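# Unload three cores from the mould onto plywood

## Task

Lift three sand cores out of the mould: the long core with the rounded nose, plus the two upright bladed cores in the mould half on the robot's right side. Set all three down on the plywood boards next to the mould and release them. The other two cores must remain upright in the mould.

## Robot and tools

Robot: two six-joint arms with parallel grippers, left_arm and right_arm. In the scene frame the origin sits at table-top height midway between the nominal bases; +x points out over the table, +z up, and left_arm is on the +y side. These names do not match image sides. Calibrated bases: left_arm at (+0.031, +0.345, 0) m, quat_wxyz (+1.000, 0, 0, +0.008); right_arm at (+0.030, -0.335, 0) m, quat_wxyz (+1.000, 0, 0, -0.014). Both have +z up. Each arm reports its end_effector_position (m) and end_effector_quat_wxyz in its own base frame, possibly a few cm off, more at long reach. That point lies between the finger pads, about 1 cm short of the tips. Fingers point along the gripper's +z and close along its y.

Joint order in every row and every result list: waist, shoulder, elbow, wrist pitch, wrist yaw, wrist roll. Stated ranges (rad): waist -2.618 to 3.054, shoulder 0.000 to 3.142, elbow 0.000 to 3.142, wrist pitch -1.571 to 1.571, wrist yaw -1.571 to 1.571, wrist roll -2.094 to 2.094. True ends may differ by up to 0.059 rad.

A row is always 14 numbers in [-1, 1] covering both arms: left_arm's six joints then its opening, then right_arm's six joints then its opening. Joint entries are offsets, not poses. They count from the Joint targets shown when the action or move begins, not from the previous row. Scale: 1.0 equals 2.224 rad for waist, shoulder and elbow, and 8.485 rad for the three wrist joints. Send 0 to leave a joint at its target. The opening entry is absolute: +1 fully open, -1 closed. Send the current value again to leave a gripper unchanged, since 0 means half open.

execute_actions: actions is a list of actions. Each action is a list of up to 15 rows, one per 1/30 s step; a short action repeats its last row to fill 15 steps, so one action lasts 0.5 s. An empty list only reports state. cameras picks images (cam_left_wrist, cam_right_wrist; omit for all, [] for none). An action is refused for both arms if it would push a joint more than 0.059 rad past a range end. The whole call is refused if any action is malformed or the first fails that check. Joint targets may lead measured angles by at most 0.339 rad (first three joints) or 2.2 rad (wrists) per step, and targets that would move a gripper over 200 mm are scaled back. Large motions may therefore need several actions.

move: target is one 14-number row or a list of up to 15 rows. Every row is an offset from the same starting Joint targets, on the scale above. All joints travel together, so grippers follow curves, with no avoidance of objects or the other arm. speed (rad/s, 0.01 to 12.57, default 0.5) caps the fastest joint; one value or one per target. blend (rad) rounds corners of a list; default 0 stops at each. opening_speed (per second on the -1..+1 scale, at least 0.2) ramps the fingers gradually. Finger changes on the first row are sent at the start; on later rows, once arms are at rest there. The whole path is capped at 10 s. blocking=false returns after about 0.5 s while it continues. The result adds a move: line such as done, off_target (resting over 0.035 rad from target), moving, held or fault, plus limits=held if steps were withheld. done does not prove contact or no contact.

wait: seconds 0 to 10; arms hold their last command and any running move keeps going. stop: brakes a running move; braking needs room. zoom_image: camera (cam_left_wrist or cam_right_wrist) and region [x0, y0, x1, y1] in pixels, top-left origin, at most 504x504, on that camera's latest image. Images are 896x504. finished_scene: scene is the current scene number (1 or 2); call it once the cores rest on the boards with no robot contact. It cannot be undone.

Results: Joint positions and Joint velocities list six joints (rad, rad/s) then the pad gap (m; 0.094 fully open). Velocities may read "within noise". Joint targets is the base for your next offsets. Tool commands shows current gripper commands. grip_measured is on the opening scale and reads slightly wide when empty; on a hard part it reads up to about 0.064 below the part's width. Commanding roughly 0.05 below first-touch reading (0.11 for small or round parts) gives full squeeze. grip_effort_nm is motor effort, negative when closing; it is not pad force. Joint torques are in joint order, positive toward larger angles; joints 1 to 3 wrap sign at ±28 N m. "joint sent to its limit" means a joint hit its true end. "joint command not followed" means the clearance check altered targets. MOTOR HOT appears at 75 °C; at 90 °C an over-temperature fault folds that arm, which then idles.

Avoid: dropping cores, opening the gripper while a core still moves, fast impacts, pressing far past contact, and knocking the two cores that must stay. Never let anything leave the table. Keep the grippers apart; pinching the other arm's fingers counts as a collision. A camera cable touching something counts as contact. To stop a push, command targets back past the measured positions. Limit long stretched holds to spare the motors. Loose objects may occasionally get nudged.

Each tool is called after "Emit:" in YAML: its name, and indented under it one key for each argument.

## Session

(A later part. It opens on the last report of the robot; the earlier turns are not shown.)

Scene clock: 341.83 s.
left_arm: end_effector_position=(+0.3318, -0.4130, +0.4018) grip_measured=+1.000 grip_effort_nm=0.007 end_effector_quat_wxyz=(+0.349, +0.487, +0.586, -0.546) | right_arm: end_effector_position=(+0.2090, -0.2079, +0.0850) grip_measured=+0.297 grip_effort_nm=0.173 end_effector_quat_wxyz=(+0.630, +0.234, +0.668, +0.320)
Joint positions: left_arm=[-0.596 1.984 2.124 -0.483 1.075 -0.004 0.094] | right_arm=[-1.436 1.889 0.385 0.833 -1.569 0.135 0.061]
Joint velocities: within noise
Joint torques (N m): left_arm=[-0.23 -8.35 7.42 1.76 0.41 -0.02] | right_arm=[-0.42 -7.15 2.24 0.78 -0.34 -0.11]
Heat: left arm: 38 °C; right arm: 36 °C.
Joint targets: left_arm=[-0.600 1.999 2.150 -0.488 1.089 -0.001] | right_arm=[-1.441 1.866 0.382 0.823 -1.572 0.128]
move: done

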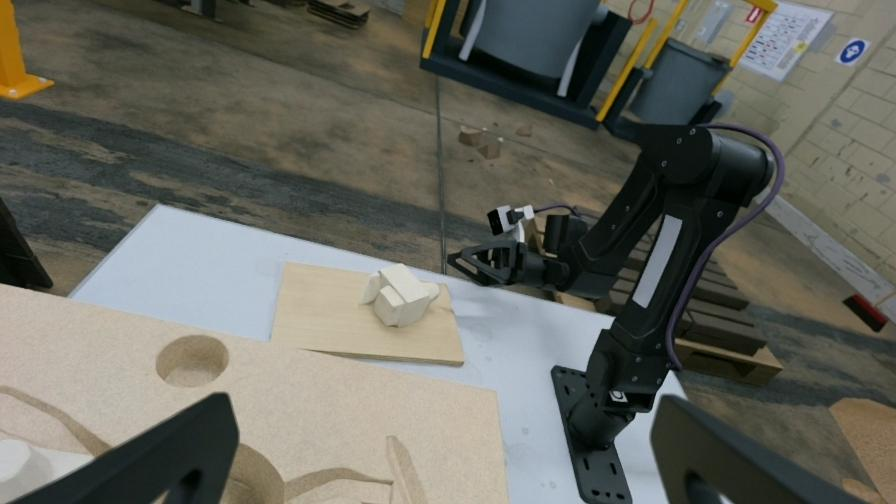

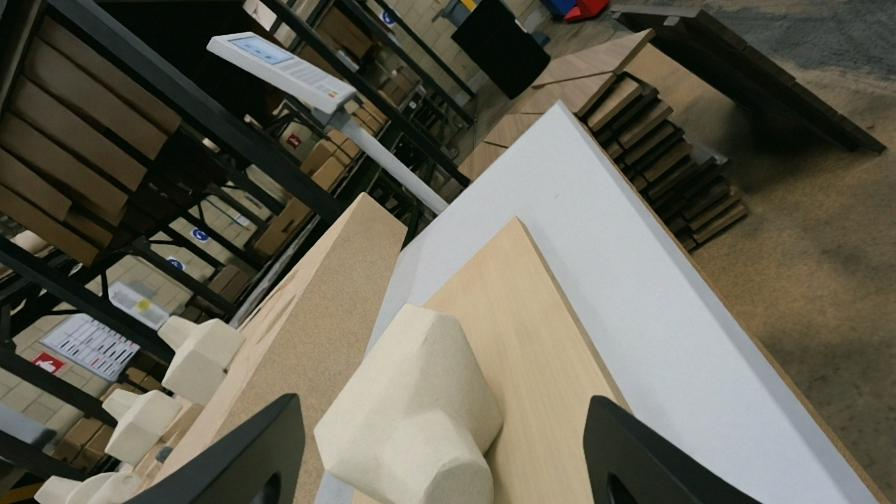

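Emit:
move:
  target: [0.0324,0.0783,0.0786,-0.09,-0.1283,0,1,0,-0.05,0.03,-0.03,0.08,0,0.3]
  speed: 0.7
  cameras: ["cam_left_wrist"]

Scene clock: 359.67 s.
left_arm: end_effector_position=(+0.4400, -0.2608, +0.2133) grip_measured=+1.000 grip_effort_nm=0.027 end_effector_quat_wxyz=(+0.224, +0.255, +0.938, -0.067) | right_arm: end_effector_position=(+0.1811, -0.2948, +0.0229) grip_measured=+0.297 grip_effort_nm=0.173 end_effector_quat_wxyz=(+0.518, +0.471, +0.706, +0.107)
Joint positions: left_arm=[-0.534 2.152 2.299 -1.245 0.009 -0.004 0.094] | right_arm=[-1.436 1.781 0.43 0.572 -0.894 0.135 0.061]
Joint velocities: within noise
Joint torques (N m): left_arm=[0.5 -8.8 7.06 1.25 -0.07 -0.01] | right_arm=[-0.39 -7.49 4.88 1.02 -0.29 -0.13]
Heat: left arm: 38 °C; right arm: 38 °C.
Joint targets: left_arm=[-0.528 2.174 2.325 -1.251 0.001 -0.001] | right_arm=[-1.441 1.755 0.449 0.568 -0.893 0.128]
move: done
Images, in order (width x height): cam_left_wrist 896x504.

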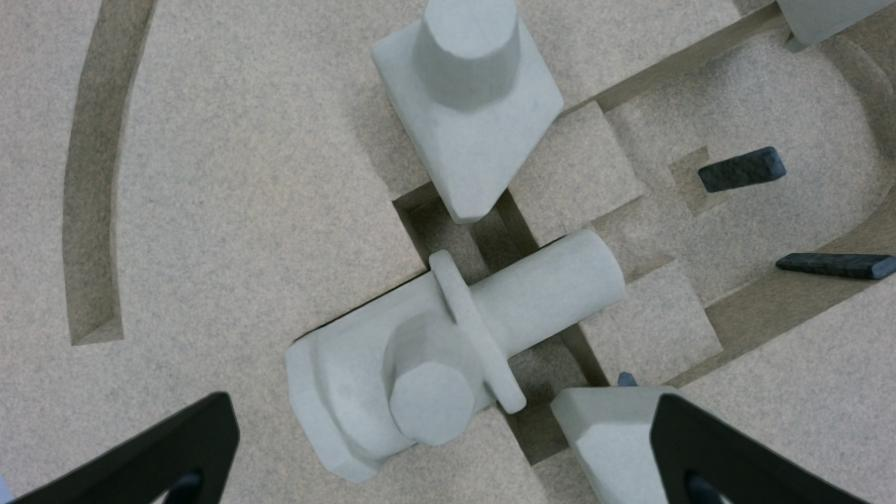

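Emit:
move:
  target: "[0,0,0,0,0,0,1,0,-0.15,0.1,-0.05,0,0,0.3],[0,0,0,0,0,0,1,0.985,-0.3395,0.2478,-0.1023,0.1052,-0.015,1]"
  speed: 0.8
  cameras: ["cam_right_wrist"]


Emit:
move:
  target:
    - [0,0,0,0,0,0,1,0,-0.15,0.1,-0.05,0,0,0.3]
    - [0,0,0,0,0,0,1,0.985,-0.3395,0.2478,-0.1023,0.1052,-0.015,1]
  speed: 0.8
  cameras: ["cam_right_wrist"]

Scene clock: 383.90 s.
left_arm: end_effector_position=(+0.4399, -0.2605, +0.2132) grip_measured=+1.000 grip_effort_nm=0.012 end_effector_quat_wxyz=(+0.224, +0.255, +0.938, -0.066) | right_arm: end_effector_position=(+0.2650, +0.2472, +0.3092) grip_measured=+0.997 grip_effort_nm=0.178 end_effector_quat_wxyz=(+0.536, -0.296, +0.761, +0.214)
Joint positions: left_arm=[-0.534 2.152 2.299 -1.247 0.008 -0.004 0.094] | right_arm=[0.745 1.014 0.97 -0.295 -0.005 0.007 0.094]
Joint velocities: within noise
Joint torques (N m): left_arm=[0.49 -8.77 6.94 1.25 -0.07 -0.02] | right_arm=[0.46 -3.36 8.76 1.47 0.04 -0.11]
Heat: left arm: 38 °C; right arm: 40 °C.
Joint targets: left_arm=[-0.528 2.174 2.325 -1.252 0.000 -0.001] | right_arm=[0.750 1.000 1.000 -0.300 -0.001 0.000]
move: done
Images, in order (width x height): cam_right_wrist 896x504.

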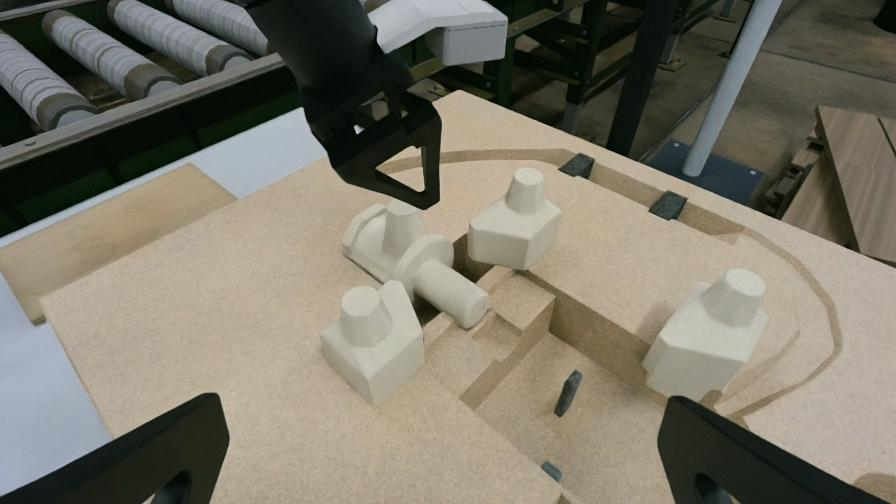

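Emit:
zoom_image:
  camera: "cam_right_wrist"
  region: [310, 140, 570, 340]

Scaled by 1.938.

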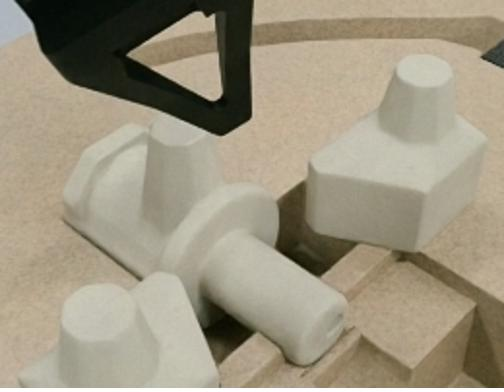

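Emit:
move:
  target: [0.004,-0.0265,-0.1281,0.0238,0,0,1,0,0,0,0,0,0,1]
  speed: 0.25

Emit:
zoom_image:
  camera: "cam_right_wrist"
  region: [310, 140, 570, 340]

Scene clock: 394.17 s.
left_arm: end_effector_position=(+0.4419, -0.2575, +0.1441) grip_measured=+1.000 grip_effort_nm=0.012 end_effector_quat_wxyz=(+0.191, +0.254, +0.947, -0.056) | right_arm: end_effector_position=(+0.2650, +0.2470, +0.3090) grip_measured=+0.997 grip_effort_nm=0.173 end_effector_quat_wxyz=(+0.536, -0.296, +0.761, +0.214)
Joint positions: left_arm=[-0.527 2.152 2.046 -1.065 0.008 -0.004 0.094] | right_arm=[0.745 1.014 0.97 -0.296 -0.005 0.007 0.094]
Joint velocities: within noise
Joint torques (N m): left_arm=[0.62 -13.31 4.6 1.37 -0.06 0.01] | right_arm=[0.47 -3.36 8.75 1.48 0.02 -0.12]
Heat: left arm: 39 °C; right arm: 38 °C.
Joint targets: left_arm=[-0.519 2.115 2.040 -1.050 0.000 -0.001] | right_arm=[0.750 1.000 1.000 -0.300 -0.001 0.000]
move: off_target (left_arm); left_arm: the shoulder is farthest, 0.037 rad from its target

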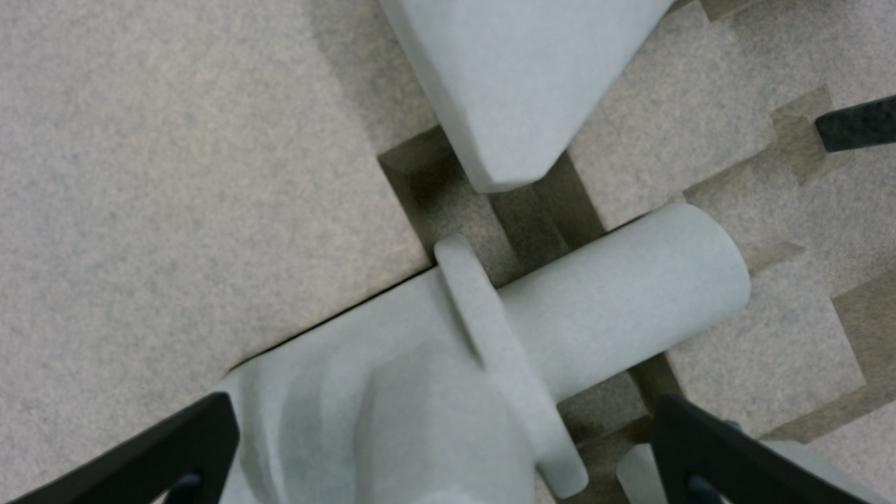

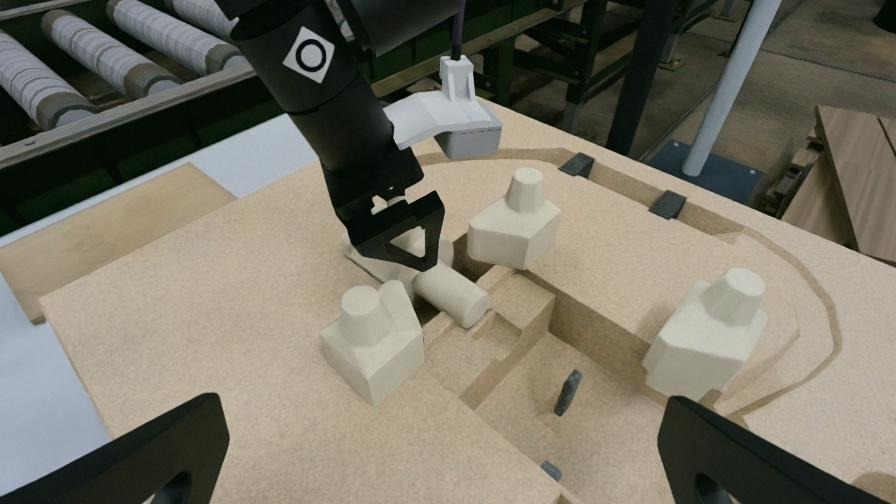

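Scaled by 1.938.

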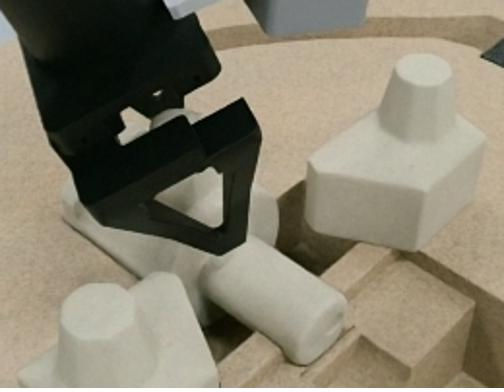

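Emit:
move:
  target: [0,0,0.027,-0.0035,0,0,1,0,0,0,0,0,0,1]
  speed: 0.25

Emit:
zoom_image:
  camera: "cam_right_wrist"
  region: [310, 140, 570, 340]

Scene clock: 398.67 s.
left_arm: end_effector_position=(+0.4451, -0.2594, +0.1537) grip_measured=+1.000 grip_effort_nm=0.017 end_effector_quat_wxyz=(+0.201, +0.253, +0.945, -0.059) | right_arm: end_effector_position=(+0.2650, +0.2470, +0.3089) grip_measured=+0.997 grip_effort_nm=0.178 end_effector_quat_wxyz=(+0.536, -0.296, +0.761, +0.214)
Joint positions: left_arm=[-0.527 2.152 2.076 -1.074 0.008 -0.004 0.094] | right_arm=[0.745 1.014 0.97 -0.296 -0.005 0.007 0.094]
Joint velocities: within noise
Joint torques (N m): left_arm=[0.58 -13.34 7.08 1.17 -0.06 -0.02] | right_arm=[0.44 -3.37 8.77 1.48 0.03 -0.12]
Heat: left arm: 41 °C; right arm: 39 °C.
Joint targets: left_arm=[-0.519 2.115 2.100 -1.079 0.000 -0.001] | right_arm=[0.750 1.000 1.000 -0.300 -0.001 0.000]
move: off_target (left_arm); left_arm: the shoulder is farthest, 0.037 rad from its target

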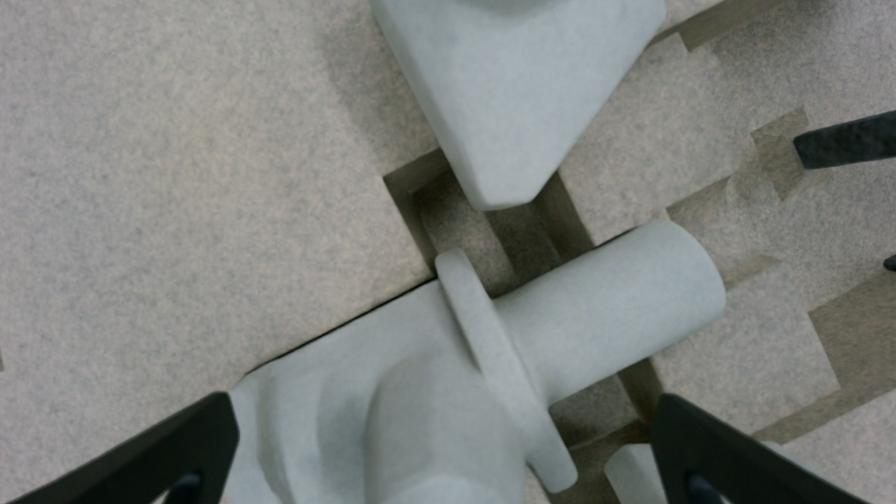

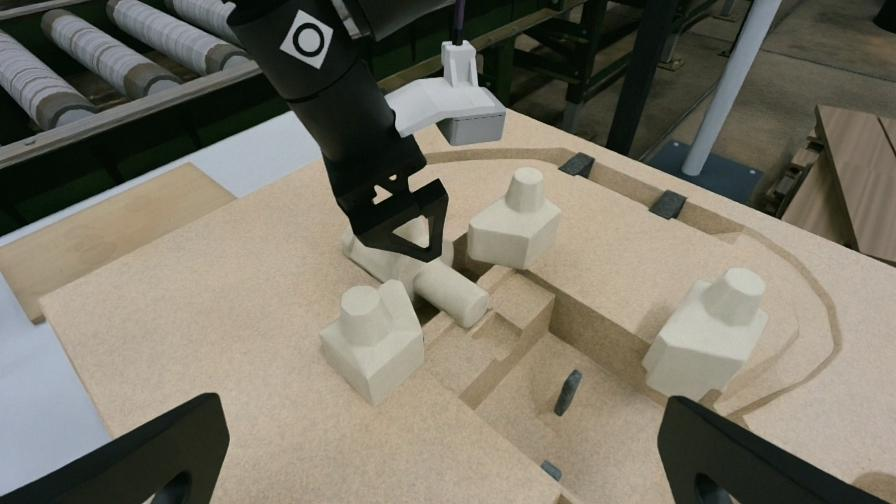

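Scaled by 1.938.

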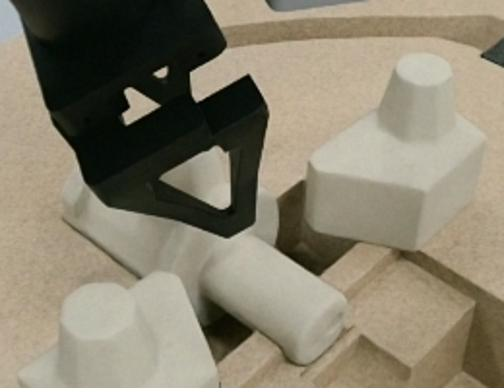

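Emit:
move:
  target: [0,0,0,0,0,0,-0.15,0,0,0,0,0,0,1]
  opening_speed: 0.6

Emit:
zoom_image:
  camera: "cam_right_wrist"
  region: [310, 140, 570, 340]

Scene clock: 402.97 s.
left_arm: end_effector_position=(+0.4449, -0.2592, +0.1536) grip_measured=-0.148 grip_effort_nm=-0.081 end_effector_quat_wxyz=(+0.200, +0.253, +0.945, -0.058) | right_arm: end_effector_position=(+0.2650, +0.2470, +0.3089) grip_measured=+0.997 grip_effort_nm=0.173 end_effector_quat_wxyz=(+0.536, -0.296, +0.761, +0.214)
Joint positions: left_arm=[-0.527 2.152 2.076 -1.075 0.008 -0.004 0.04] | right_arm=[0.745 1.014 0.97 -0.296 -0.005 0.007 0.094]
Joint velocities: within noise
Joint torques (N m): left_arm=[0.58 -13.37 7.09 1.19 -0.06 -0.03] | right_arm=[0.43 -3.37 8.76 1.48 0.02 -0.11]
Heat: left arm: 42 °C; right arm: 39 °C.
Joint targets: left_arm=[-0.519 2.115 2.100 -1.079 0.000 -0.001] | right_arm=[0.750 1.000 1.000 -0.300 -0.001 0.000]
move: off_target (left_arm); left_arm: the shoulder is farthest, 0.037 rad from its target

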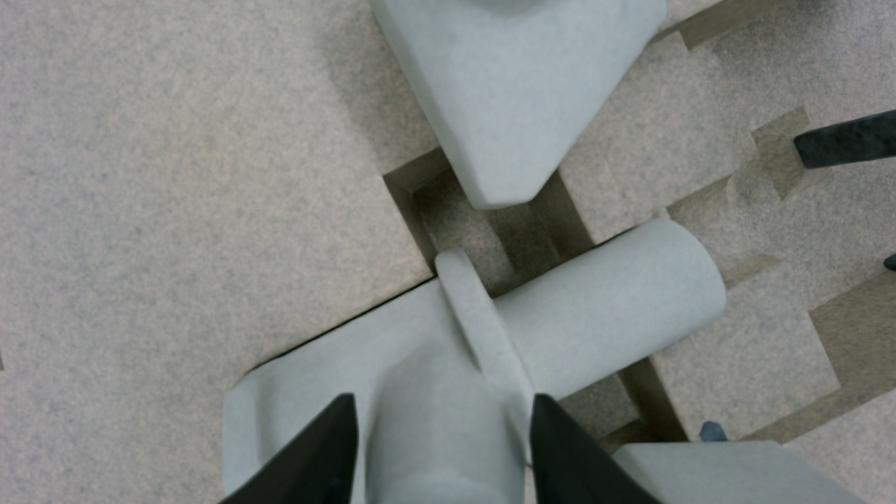

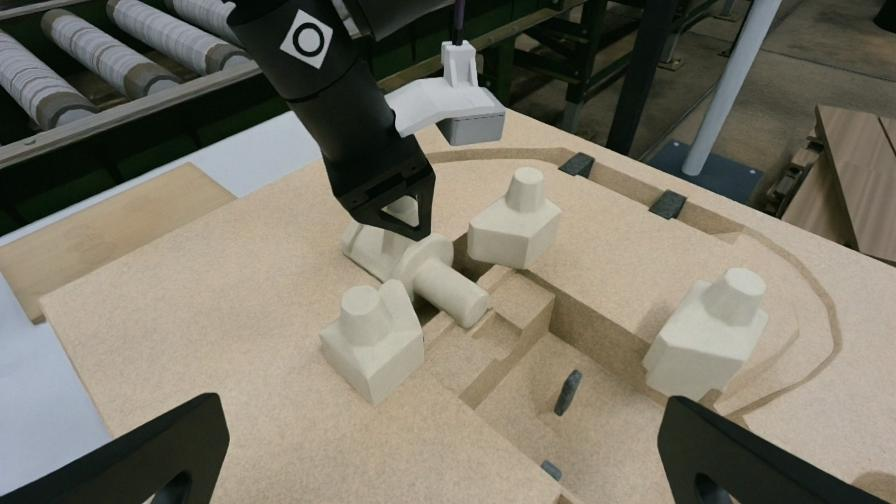

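Scaled by 1.938.

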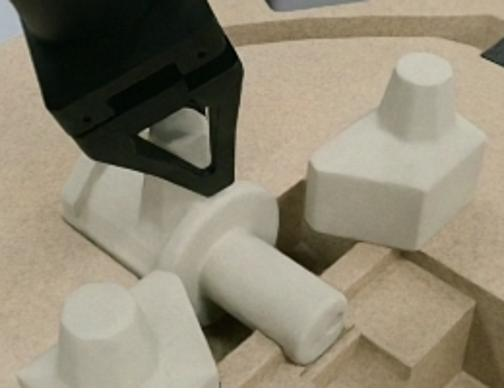

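Emit:
move:
  target: [0,0,0,0,0,0,-0.42,0,0,0,0,0,0,1]
  opening_speed: 0.3
  cameras: ["cam_left_wrist"]

Scene clock: 406.23 s.
left_arm: end_effector_position=(+0.4447, -0.2591, +0.1535) grip_measured=-0.292 grip_effort_nm=-1.004 end_effector_quat_wxyz=(+0.200, +0.253, +0.945, -0.058) | right_arm: end_effector_position=(+0.2650, +0.2470, +0.3088) grip_measured=+0.997 grip_effort_nm=0.173 end_effector_quat_wxyz=(+0.536, -0.296, +0.761, +0.214)
Joint positions: left_arm=[-0.527 2.152 2.076 -1.076 0.008 -0.004 0.033] | right_arm=[0.745 1.014 0.97 -0.297 -0.005 0.007 0.094]
Joint velocities: within noise
Joint torques (N m): left_arm=[0.59 -13.3 7.1 1.2 -0.05 -0.03] | right_arm=[0.46 -3.36 8.77 1.48 0.03 -0.12]
Heat: left arm: 43 °C; right arm: 39 °C.
Joint targets: left_arm=[-0.519 2.115 2.100 -1.079 0.000 -0.001] | right_arm=[0.750 1.000 1.000 -0.300 -0.001 0.000]
move: off_target (left_arm); left_arm: the shoulder is farthest, 0.037 rad from its target
Images, in order (width x height): cam_left_wrist 896x504.

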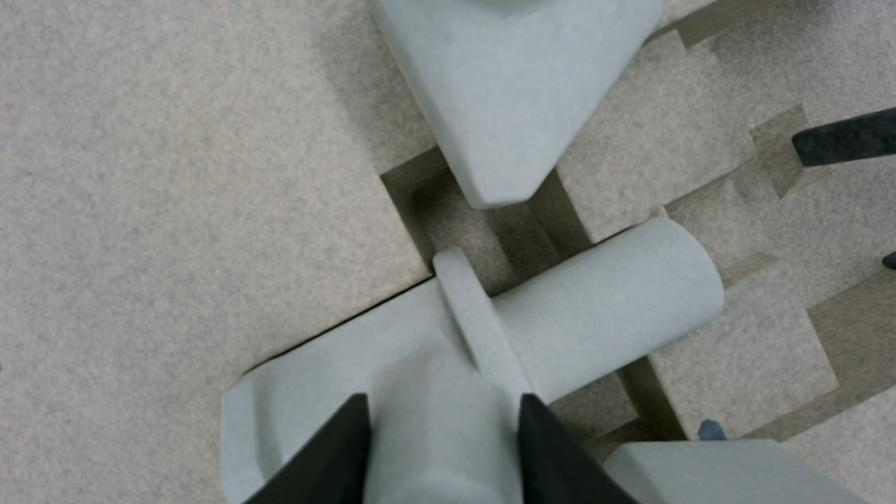

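Emit:
move:
  target:
    - [0,0.02,0.004,0,0,0,-0.42,0,0,0,0,0,0,1]
    - [0,0.054,0.1156,-0.0231,0,0,-0.42,0,0,0,0,0,0,1]
    - [0,0.0751,0.1808,-0.0346,0,0,-0.42,0,0,0,0,0,0,1]
  speed: 0.2

Emit:
zoom_image:
  camera: "cam_right_wrist"
  region: [310, 140, 570, 340]

Scene clock: 413.77 s.
left_arm: end_effector_position=(+0.4414, -0.2567, +0.1833) grip_measured=-0.293 grip_effort_nm=-0.989 end_effector_quat_wxyz=(+0.167, +0.255, +0.951, -0.048) | right_arm: end_effector_position=(+0.2650, +0.2470, +0.3088) grip_measured=+0.997 grip_effort_nm=0.178 end_effector_quat_wxyz=(+0.536, -0.296, +0.761, +0.214)
Joint positions: left_arm=[-0.527 2.288 2.452 -1.384 0.006 -0.004 0.033] | right_arm=[0.745 1.014 0.97 -0.297 -0.005 0.007 0.094]
Joint velocities: within noise
Joint torques (N m): left_arm=[0.59 -11.49 8.91 1.21 -0.03 -0.02] | right_arm=[0.44 -3.37 8.77 1.49 0.02 -0.11]
Heat: left arm: 44 °C; right arm: 40 °C.
Joint targets: left_arm=[-0.519 2.282 2.502 -1.373 0.001 0.000] | right_arm=[0.750 1.000 1.000 -0.300 -0.001 0.000]
move: off_target (left_arm); left_arm: the elbow is farthest, 0.050 rad from its target

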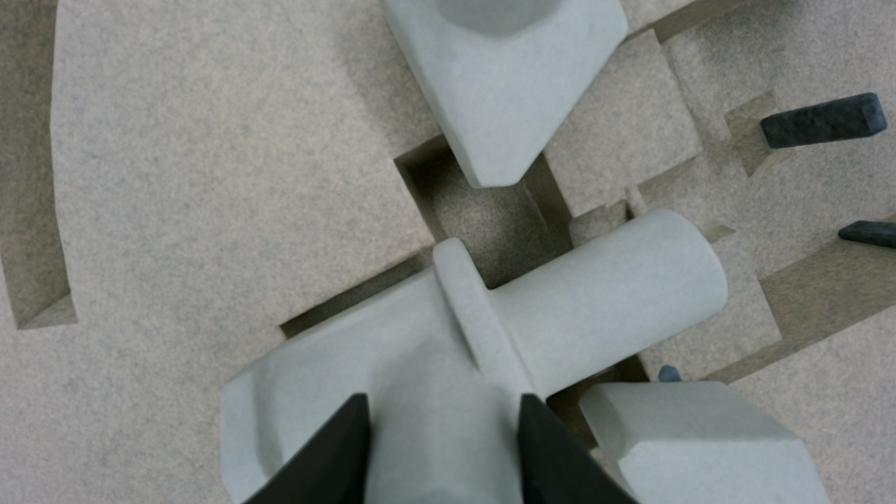

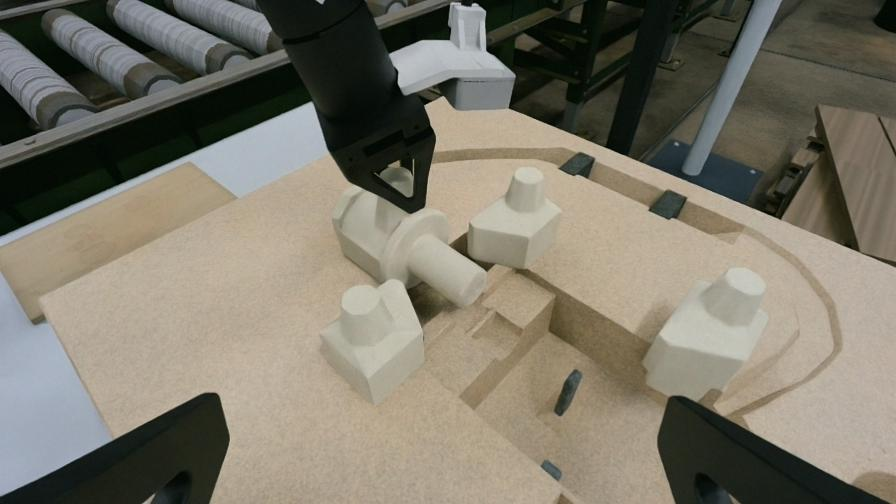

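Scaled by 1.938.

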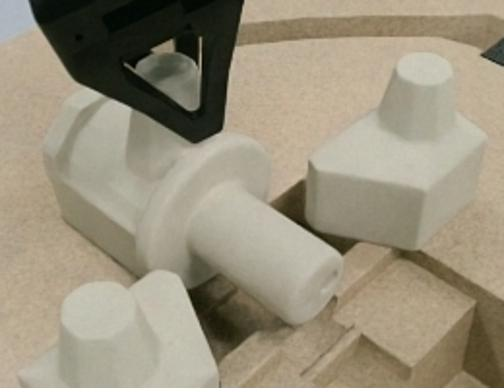

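Emit:
move:
  target: [0,-0.098,-0.0746,0.0086,0,0,-0.42,0,0,0,0,0,0,1]
  speed: 0.25

Emit:
zoom_image:
  camera: "cam_right_wrist"
  region: [310, 100, 570, 300]

Scene clock: 423.43 s.
left_arm: end_effector_position=(+0.4236, -0.2463, +0.2138) grip_measured=-0.294 grip_effort_nm=-0.994 end_effector_quat_wxyz=(+0.190, +0.254, +0.947, -0.054) | right_arm: end_effector_position=(+0.2650, +0.2470, +0.3088) grip_measured=+0.997 grip_effort_nm=0.178 end_effector_quat_wxyz=(+0.536, -0.296, +0.761, +0.214)
Joint positions: left_arm=[-0.527 2.145 2.323 -1.351 0.005 -0.004 0.033] | right_arm=[0.745 1.014 0.97 -0.297 -0.005 0.007 0.094]
Joint velocities: within noise
Joint torques (N m): left_arm=[0.55 -16.28 5.76 1.75 -0.03 -0.02] | right_arm=[0.44 -3.37 8.75 1.49 0.02 -0.11]
Heat: left arm: 45 °C; right arm: 40 °C.
Joint targets: left_arm=[-0.519 2.064 2.337 -1.300 0.000 -0.001] | right_arm=[0.750 1.000 1.000 -0.300 -0.001 0.000]
move: off_target (left_arm); left_arm: the shoulder is farthest, 0.081 rad from its target

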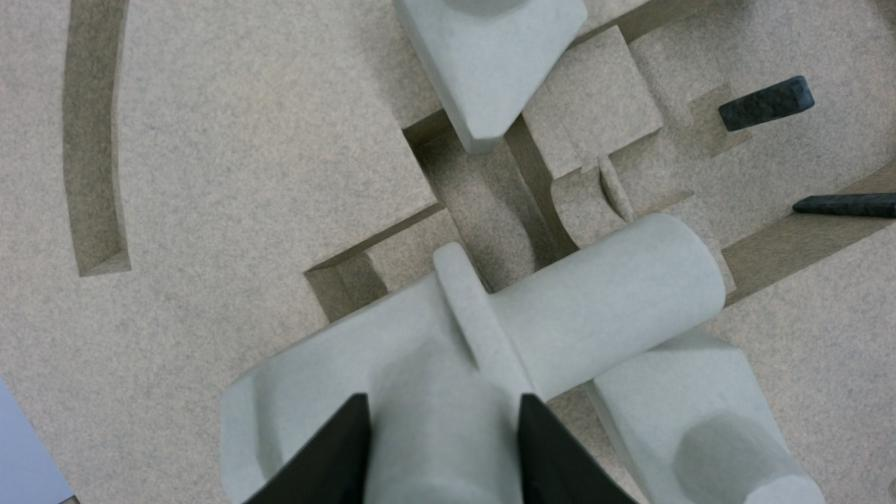

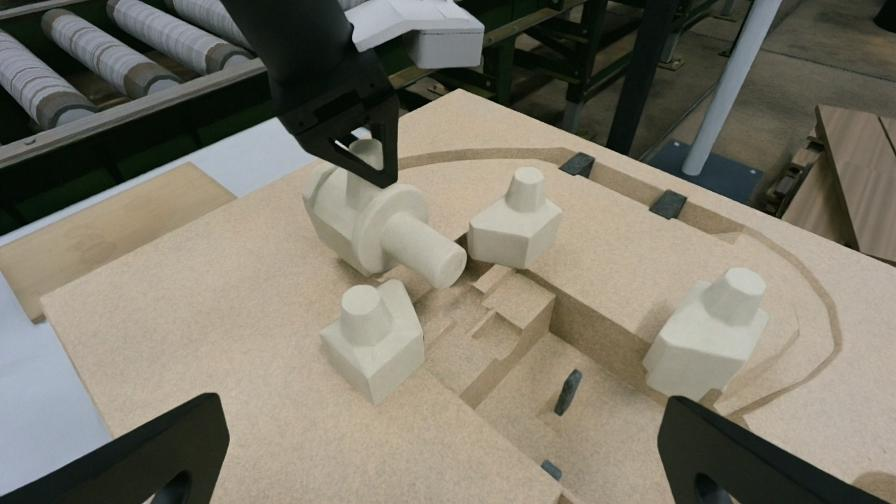

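Scaled by 1.938.

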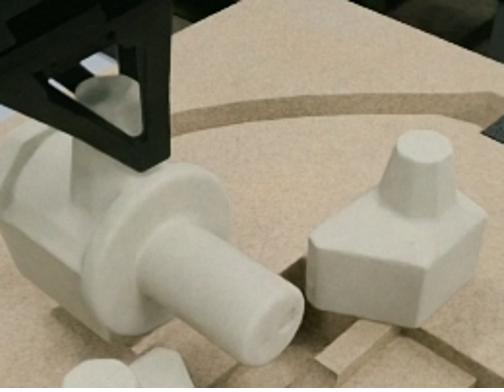

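Emit:
move:
  target:
    - [0.0764,-0.01,0,0,0,0,-0.42,0,0,0,0,0,0,1]
    - [0.1434,-0.1727,-0.21,0.0047,0,0,-0.42,0,0,0,0,0,0,1]
    - [0.4717,-0.3525,-0.5292,0.0424,0.0177,0,-0.42,0,0,0,0,0,0,1]
  speed: 0.5

Scene clock: 445.33 s.
left_arm: end_effector_position=(+0.2708, +0.1335, +0.1578) grip_measured=-0.294 grip_effort_nm=-0.994 end_effector_quat_wxyz=(+0.196, -0.246, +0.949, -0.010) | right_arm: end_effector_position=(+0.2650, +0.2470, +0.3088) grip_measured=+0.997 grip_effort_nm=0.173 end_effector_quat_wxyz=(+0.536, -0.296, +0.761, +0.214)
Joint positions: left_arm=[0.527 1.335 1.144 -1.002 0.122 -0.004 0.033] | right_arm=[0.745 1.014 0.97 -0.297 -0.005 0.007 0.094]
Joint velocities: within noise
Joint torques (N m): left_arm=[0.35 -8.16 6.41 1.81 0.41 -0.02] | right_arm=[0.4 -3.37 8.73 1.48 0.02 -0.11]
Heat: left arm: 59 °C; right arm: 41 °C.
Joint targets: left_arm=[0.530 1.280 1.159 -0.940 0.151 -0.001] | right_arm=[0.750 1.000 1.000 -0.300 -0.001 0.000]
move: off_target (left_arm); left_arm: the wrist pitch is farthest, 0.062 rad from its target

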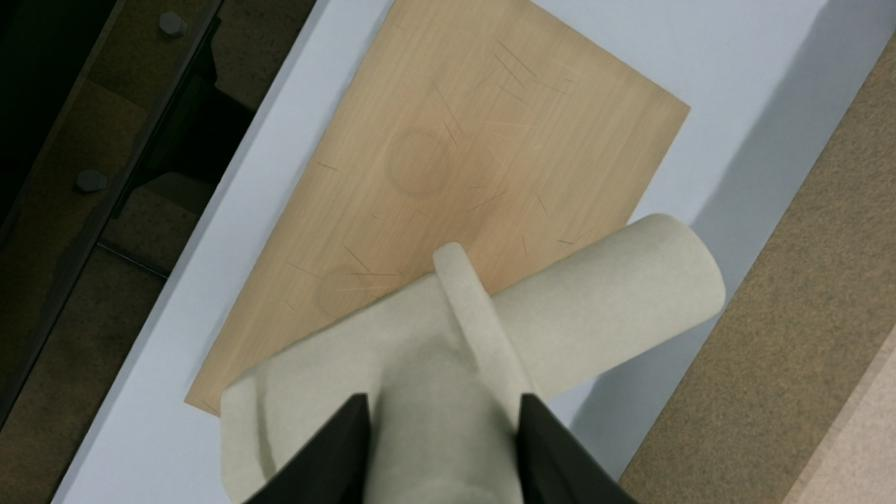

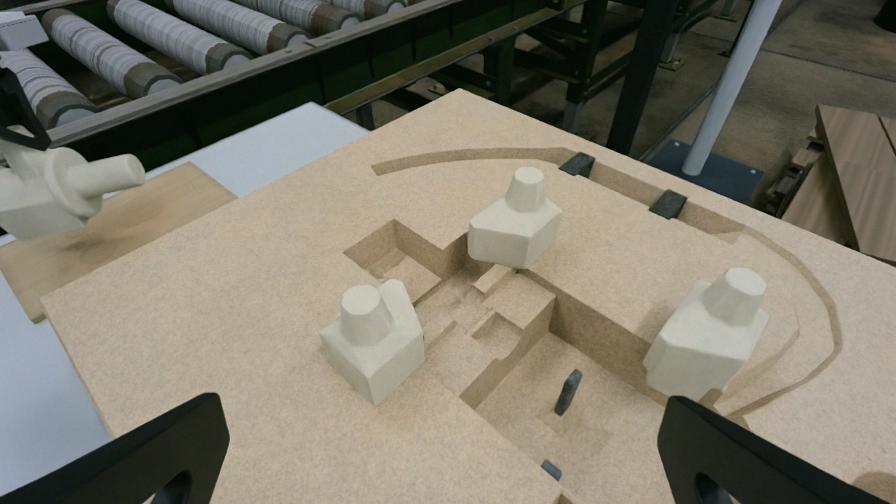

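Emit:
move:
  target: [0.0135,0,-0.0697,0.0194,0,0,-0.42,-0.06,0,0,0,0,0,1]
  speed: 0.25

Scene clock: 451.07 s.
left_arm: end_effector_position=(+0.2677, +0.1401, +0.1205) grip_measured=-0.294 grip_effort_nm=-0.989 end_effector_quat_wxyz=(+0.201, -0.257, +0.945, -0.007) | right_arm: end_effector_position=(+0.2935, +0.2122, +0.3088) grip_measured=+0.997 grip_effort_nm=0.178 end_effector_quat_wxyz=(+0.548, -0.248, +0.778, +0.180)
Joint positions: left_arm=[0.552 1.331 0.989 -0.841 0.124 -0.004 0.033] | right_arm=[0.622 1.014 0.97 -0.297 -0.003 0.007 0.094]
Joint velocities: within noise
Joint torques (N m): left_arm=[0.66 -7.87 6.35 1.89 0.38 -0.01] | right_arm=[-0.47 -3.34 8.75 1.49 0.01 -0.12]
Heat: left arm: 55 °C; right arm: 41 °C.
Joint targets: left_arm=[0.560 1.280 1.004 -0.776 0.151 -0.001] | right_arm=[0.617 1.000 1.000 -0.300 -0.001 0.000]
move: off_target (left_arm); left_arm: the wrist pitch is farthest, 0.066 rad from its target

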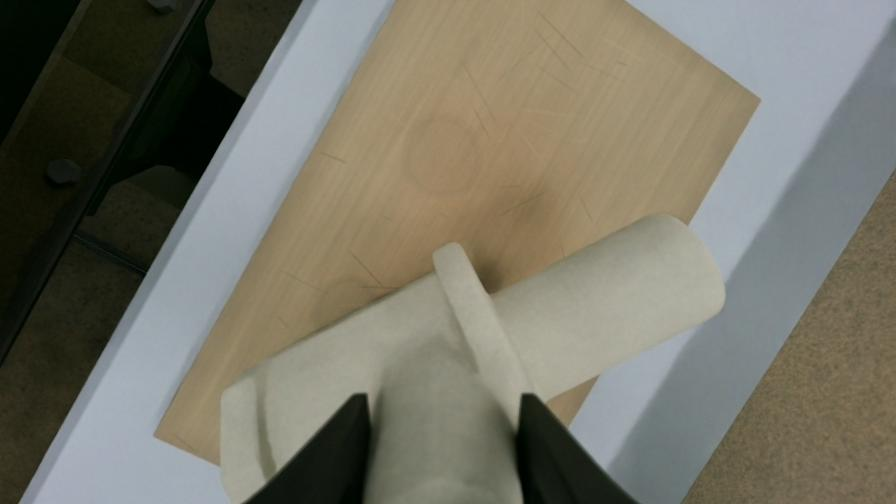

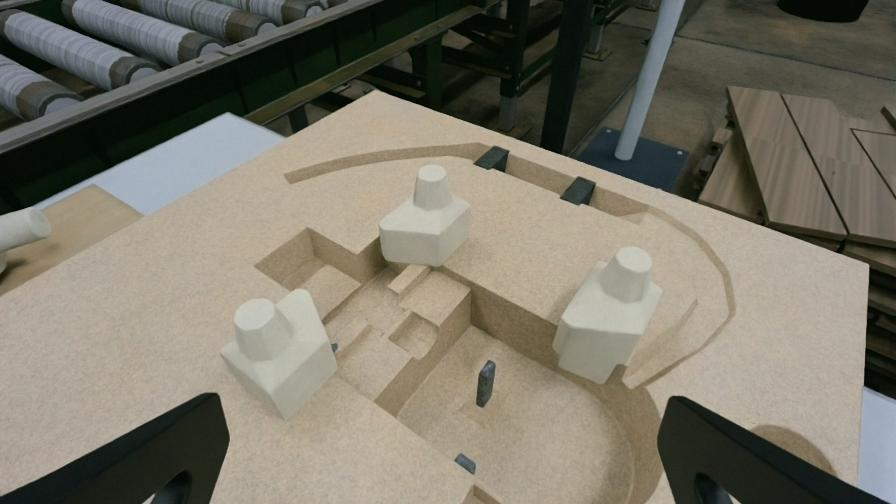

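Emit:
move:
  target: [0,0,-0.0135,0.0045,0,0,-0.42,0.22,0,0,0,0,0,1]
  speed: 0.4

Scene clock: 455.43 s.
left_arm: end_effector_position=(+0.2697, +0.1412, +0.1182) grip_measured=-0.294 grip_effort_nm=-0.999 end_effector_quat_wxyz=(+0.210, -0.256, +0.943, -0.004) | right_arm: end_effector_position=(+0.1628, +0.3236, +0.3088) grip_measured=+0.997 grip_effort_nm=0.178 end_effector_quat_wxyz=(+0.490, -0.425, +0.697, +0.304)
Joint positions: left_arm=[0.552 1.325 0.968 -0.807 0.125 -0.004 0.033] | right_arm=[1.101 1.014 0.97 -0.297 -0.001 0.007 0.094]
Joint velocities: within noise
Joint torques (N m): left_arm=[0.62 -7.31 5.59 1.96 0.42 -0.02] | right_arm=[0.36 -3.38 8.75 1.48 0 -0.11]
Heat: left arm: 53 °C; right arm: 41 °C.
Joint targets: left_arm=[0.560 1.280 0.974 -0.737 0.151 -0.001] | right_arm=[1.106 1.000 1.000 -0.300 -0.001 0.001]
move: off_target (left_arm); left_arm: the wrist pitch is farthest, 0.070 rad from its target

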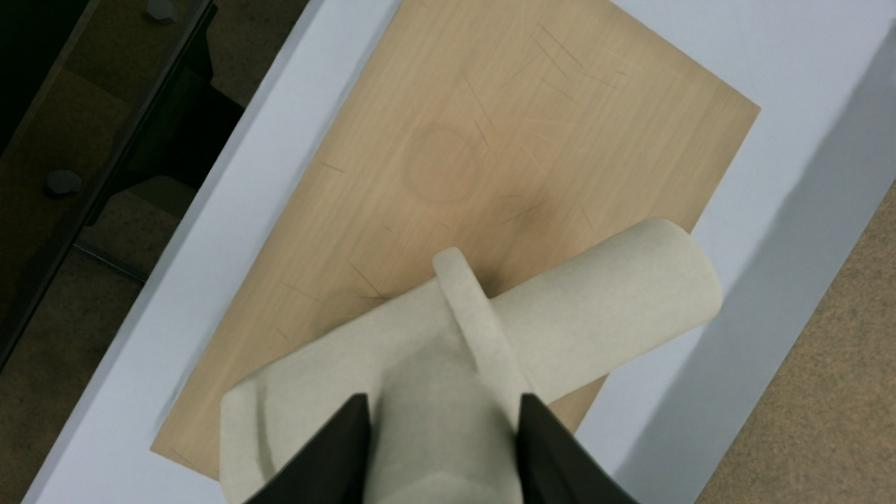

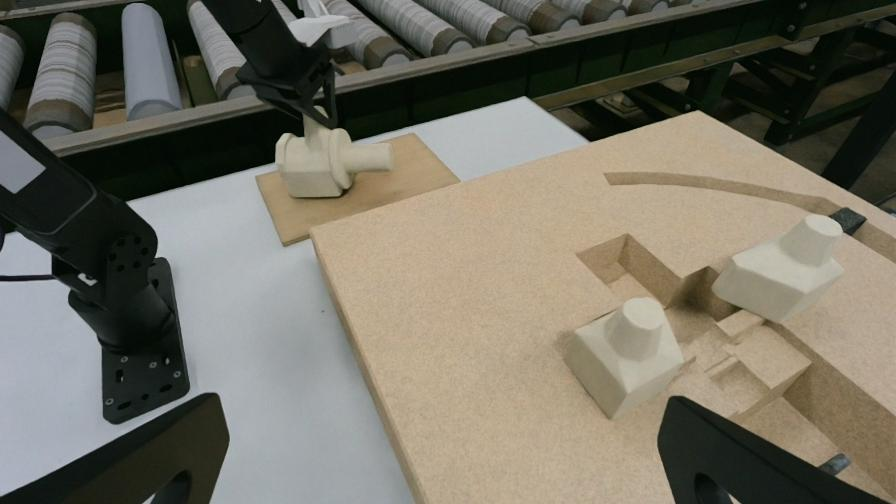

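Emit:
zoom_image:
  camera: "cam_right_wrist"
  region: [230, 60, 450, 250]

Scaled by 2.291.

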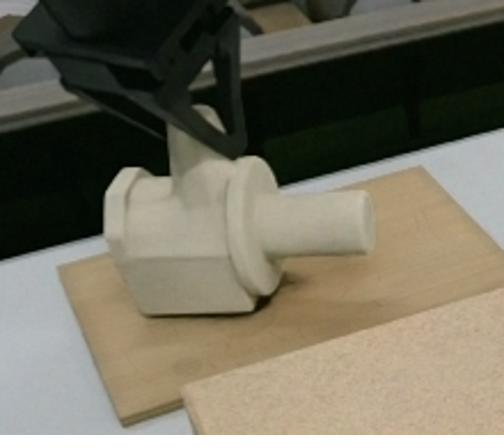

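Emit:
move:
  target: [0,0,-0.012,0.005,-0.012,0,-0.42,0,0,0,0,0,0,1]
  speed: 0.2

Emit:
zoom_image:
  camera: "cam_right_wrist"
  region: [230, 60, 450, 250]

Scene clock: 461.50 s.
left_arm: end_effector_position=(+0.2687, +0.1535, +0.1158) grip_measured=-0.294 grip_effort_nm=-0.999 end_effector_quat_wxyz=(+0.218, -0.261, +0.940, +0.029) | right_arm: end_effector_position=(+0.1628, +0.3236, +0.3088) grip_measured=+0.997 grip_effort_nm=0.178 end_effector_quat_wxyz=(+0.490, -0.425, +0.697, +0.304)
Joint positions: left_arm=[0.552 1.317 0.943 -0.756 0.063 -0.004 0.033] | right_arm=[1.101 1.014 0.97 -0.297 -0.001 0.007 0.094]
Joint velocities: within noise
Joint torques (N m): left_arm=[0.66 -6.69 5.55 1.93 -0.05 -0.02] | right_arm=[0.46 -3.38 8.75 1.49 0 -0.12]
Heat: left arm: 50 °C; right arm: 41 °C.
Joint targets: left_arm=[0.560 1.280 0.948 -0.695 0.049 -0.001] | right_arm=[1.106 1.000 1.000 -0.300 -0.001 0.001]
move: off_target (left_arm); left_arm: the wrist pitch is farthest, 0.062 rad from its target

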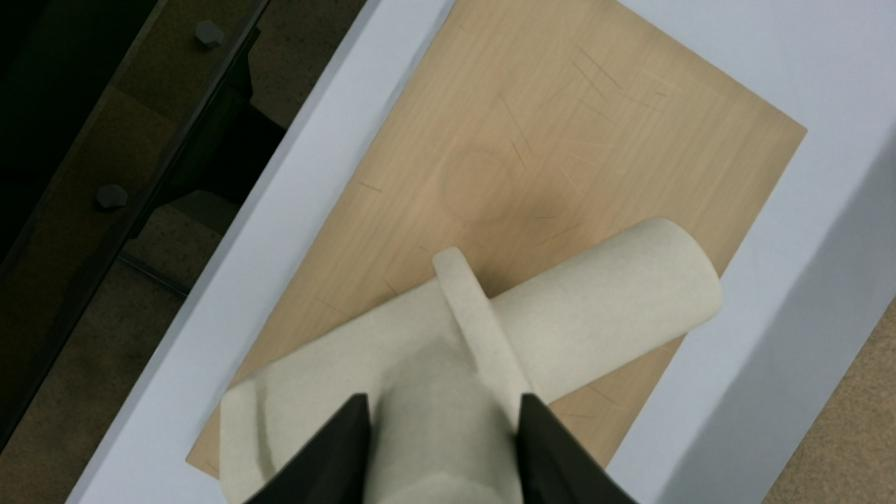

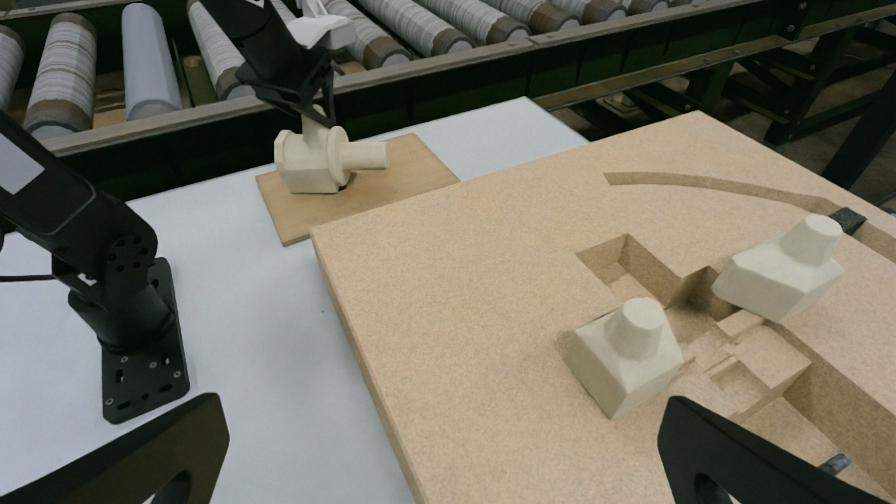

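Scaled by 2.291.

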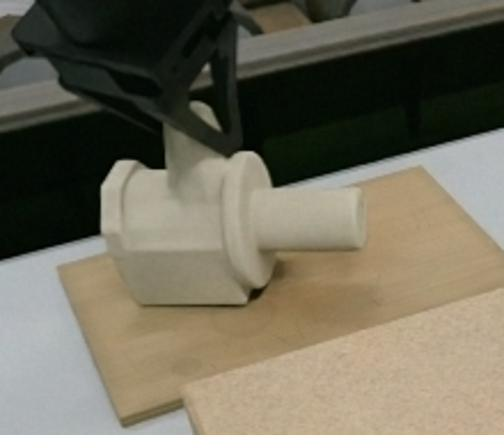

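Emit:
move:
  target: [0,0,-0.018,0.0065,0,0,-0.42,0,0,0,0,0,0,1]
  speed: 0.2

Emit:
zoom_image:
  camera: "cam_right_wrist"
  region: [230, 60, 450, 250]

Scene clock: 464.70 s.
left_arm: end_effector_position=(+0.2727, +0.1562, +0.1157) grip_measured=-0.295 grip_effort_nm=-0.994 end_effector_quat_wxyz=(+0.237, -0.259, +0.936, +0.035) | right_arm: end_effector_position=(+0.1628, +0.3236, +0.3088) grip_measured=+0.997 grip_effort_nm=0.173 end_effector_quat_wxyz=(+0.490, -0.425, +0.697, +0.304)
Joint positions: left_arm=[0.552 1.303 0.915 -0.702 0.062 -0.004 0.033] | right_arm=[1.101 1.014 0.97 -0.297 -0.001 0.007 0.094]
Joint velocities: within noise
Joint torques (N m): left_arm=[0.66 -5.56 4.6 2.03 -0.09 -0.02] | right_arm=[0.43 -3.36 8.76 1.49 0 -0.11]
Heat: left arm: 48 °C; right arm: 42 °C.
Joint targets: left_arm=[0.560 1.280 0.908 -0.640 0.049 -0.001] | right_arm=[1.106 1.000 1.000 -0.300 -0.001 0.001]
move: off_target (left_arm); left_arm: the wrist pitch is farthest, 0.062 rad from its target

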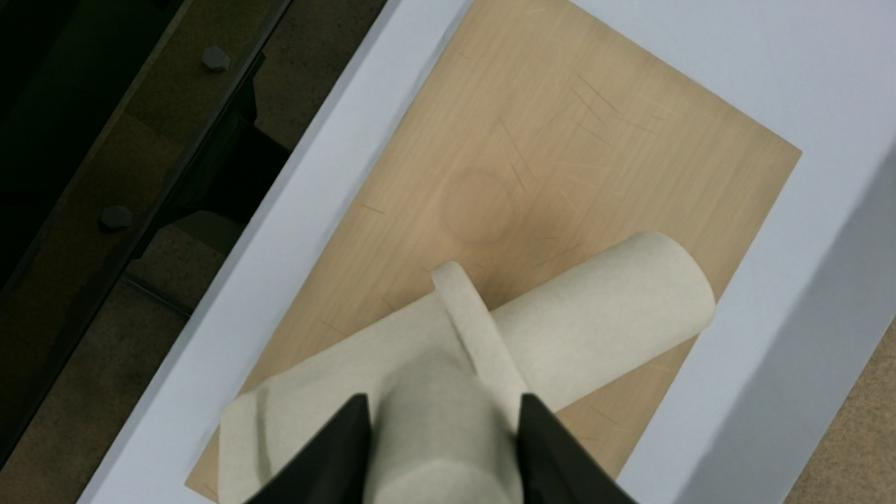

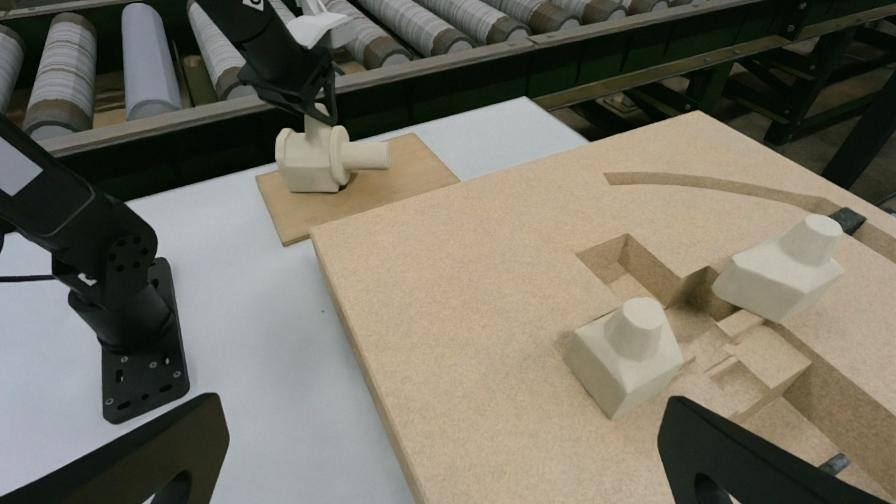

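Scaled by 2.291.

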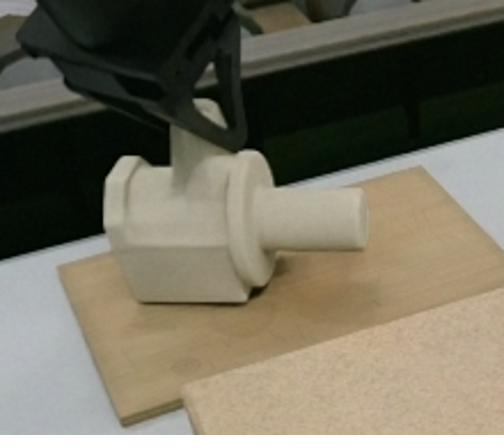

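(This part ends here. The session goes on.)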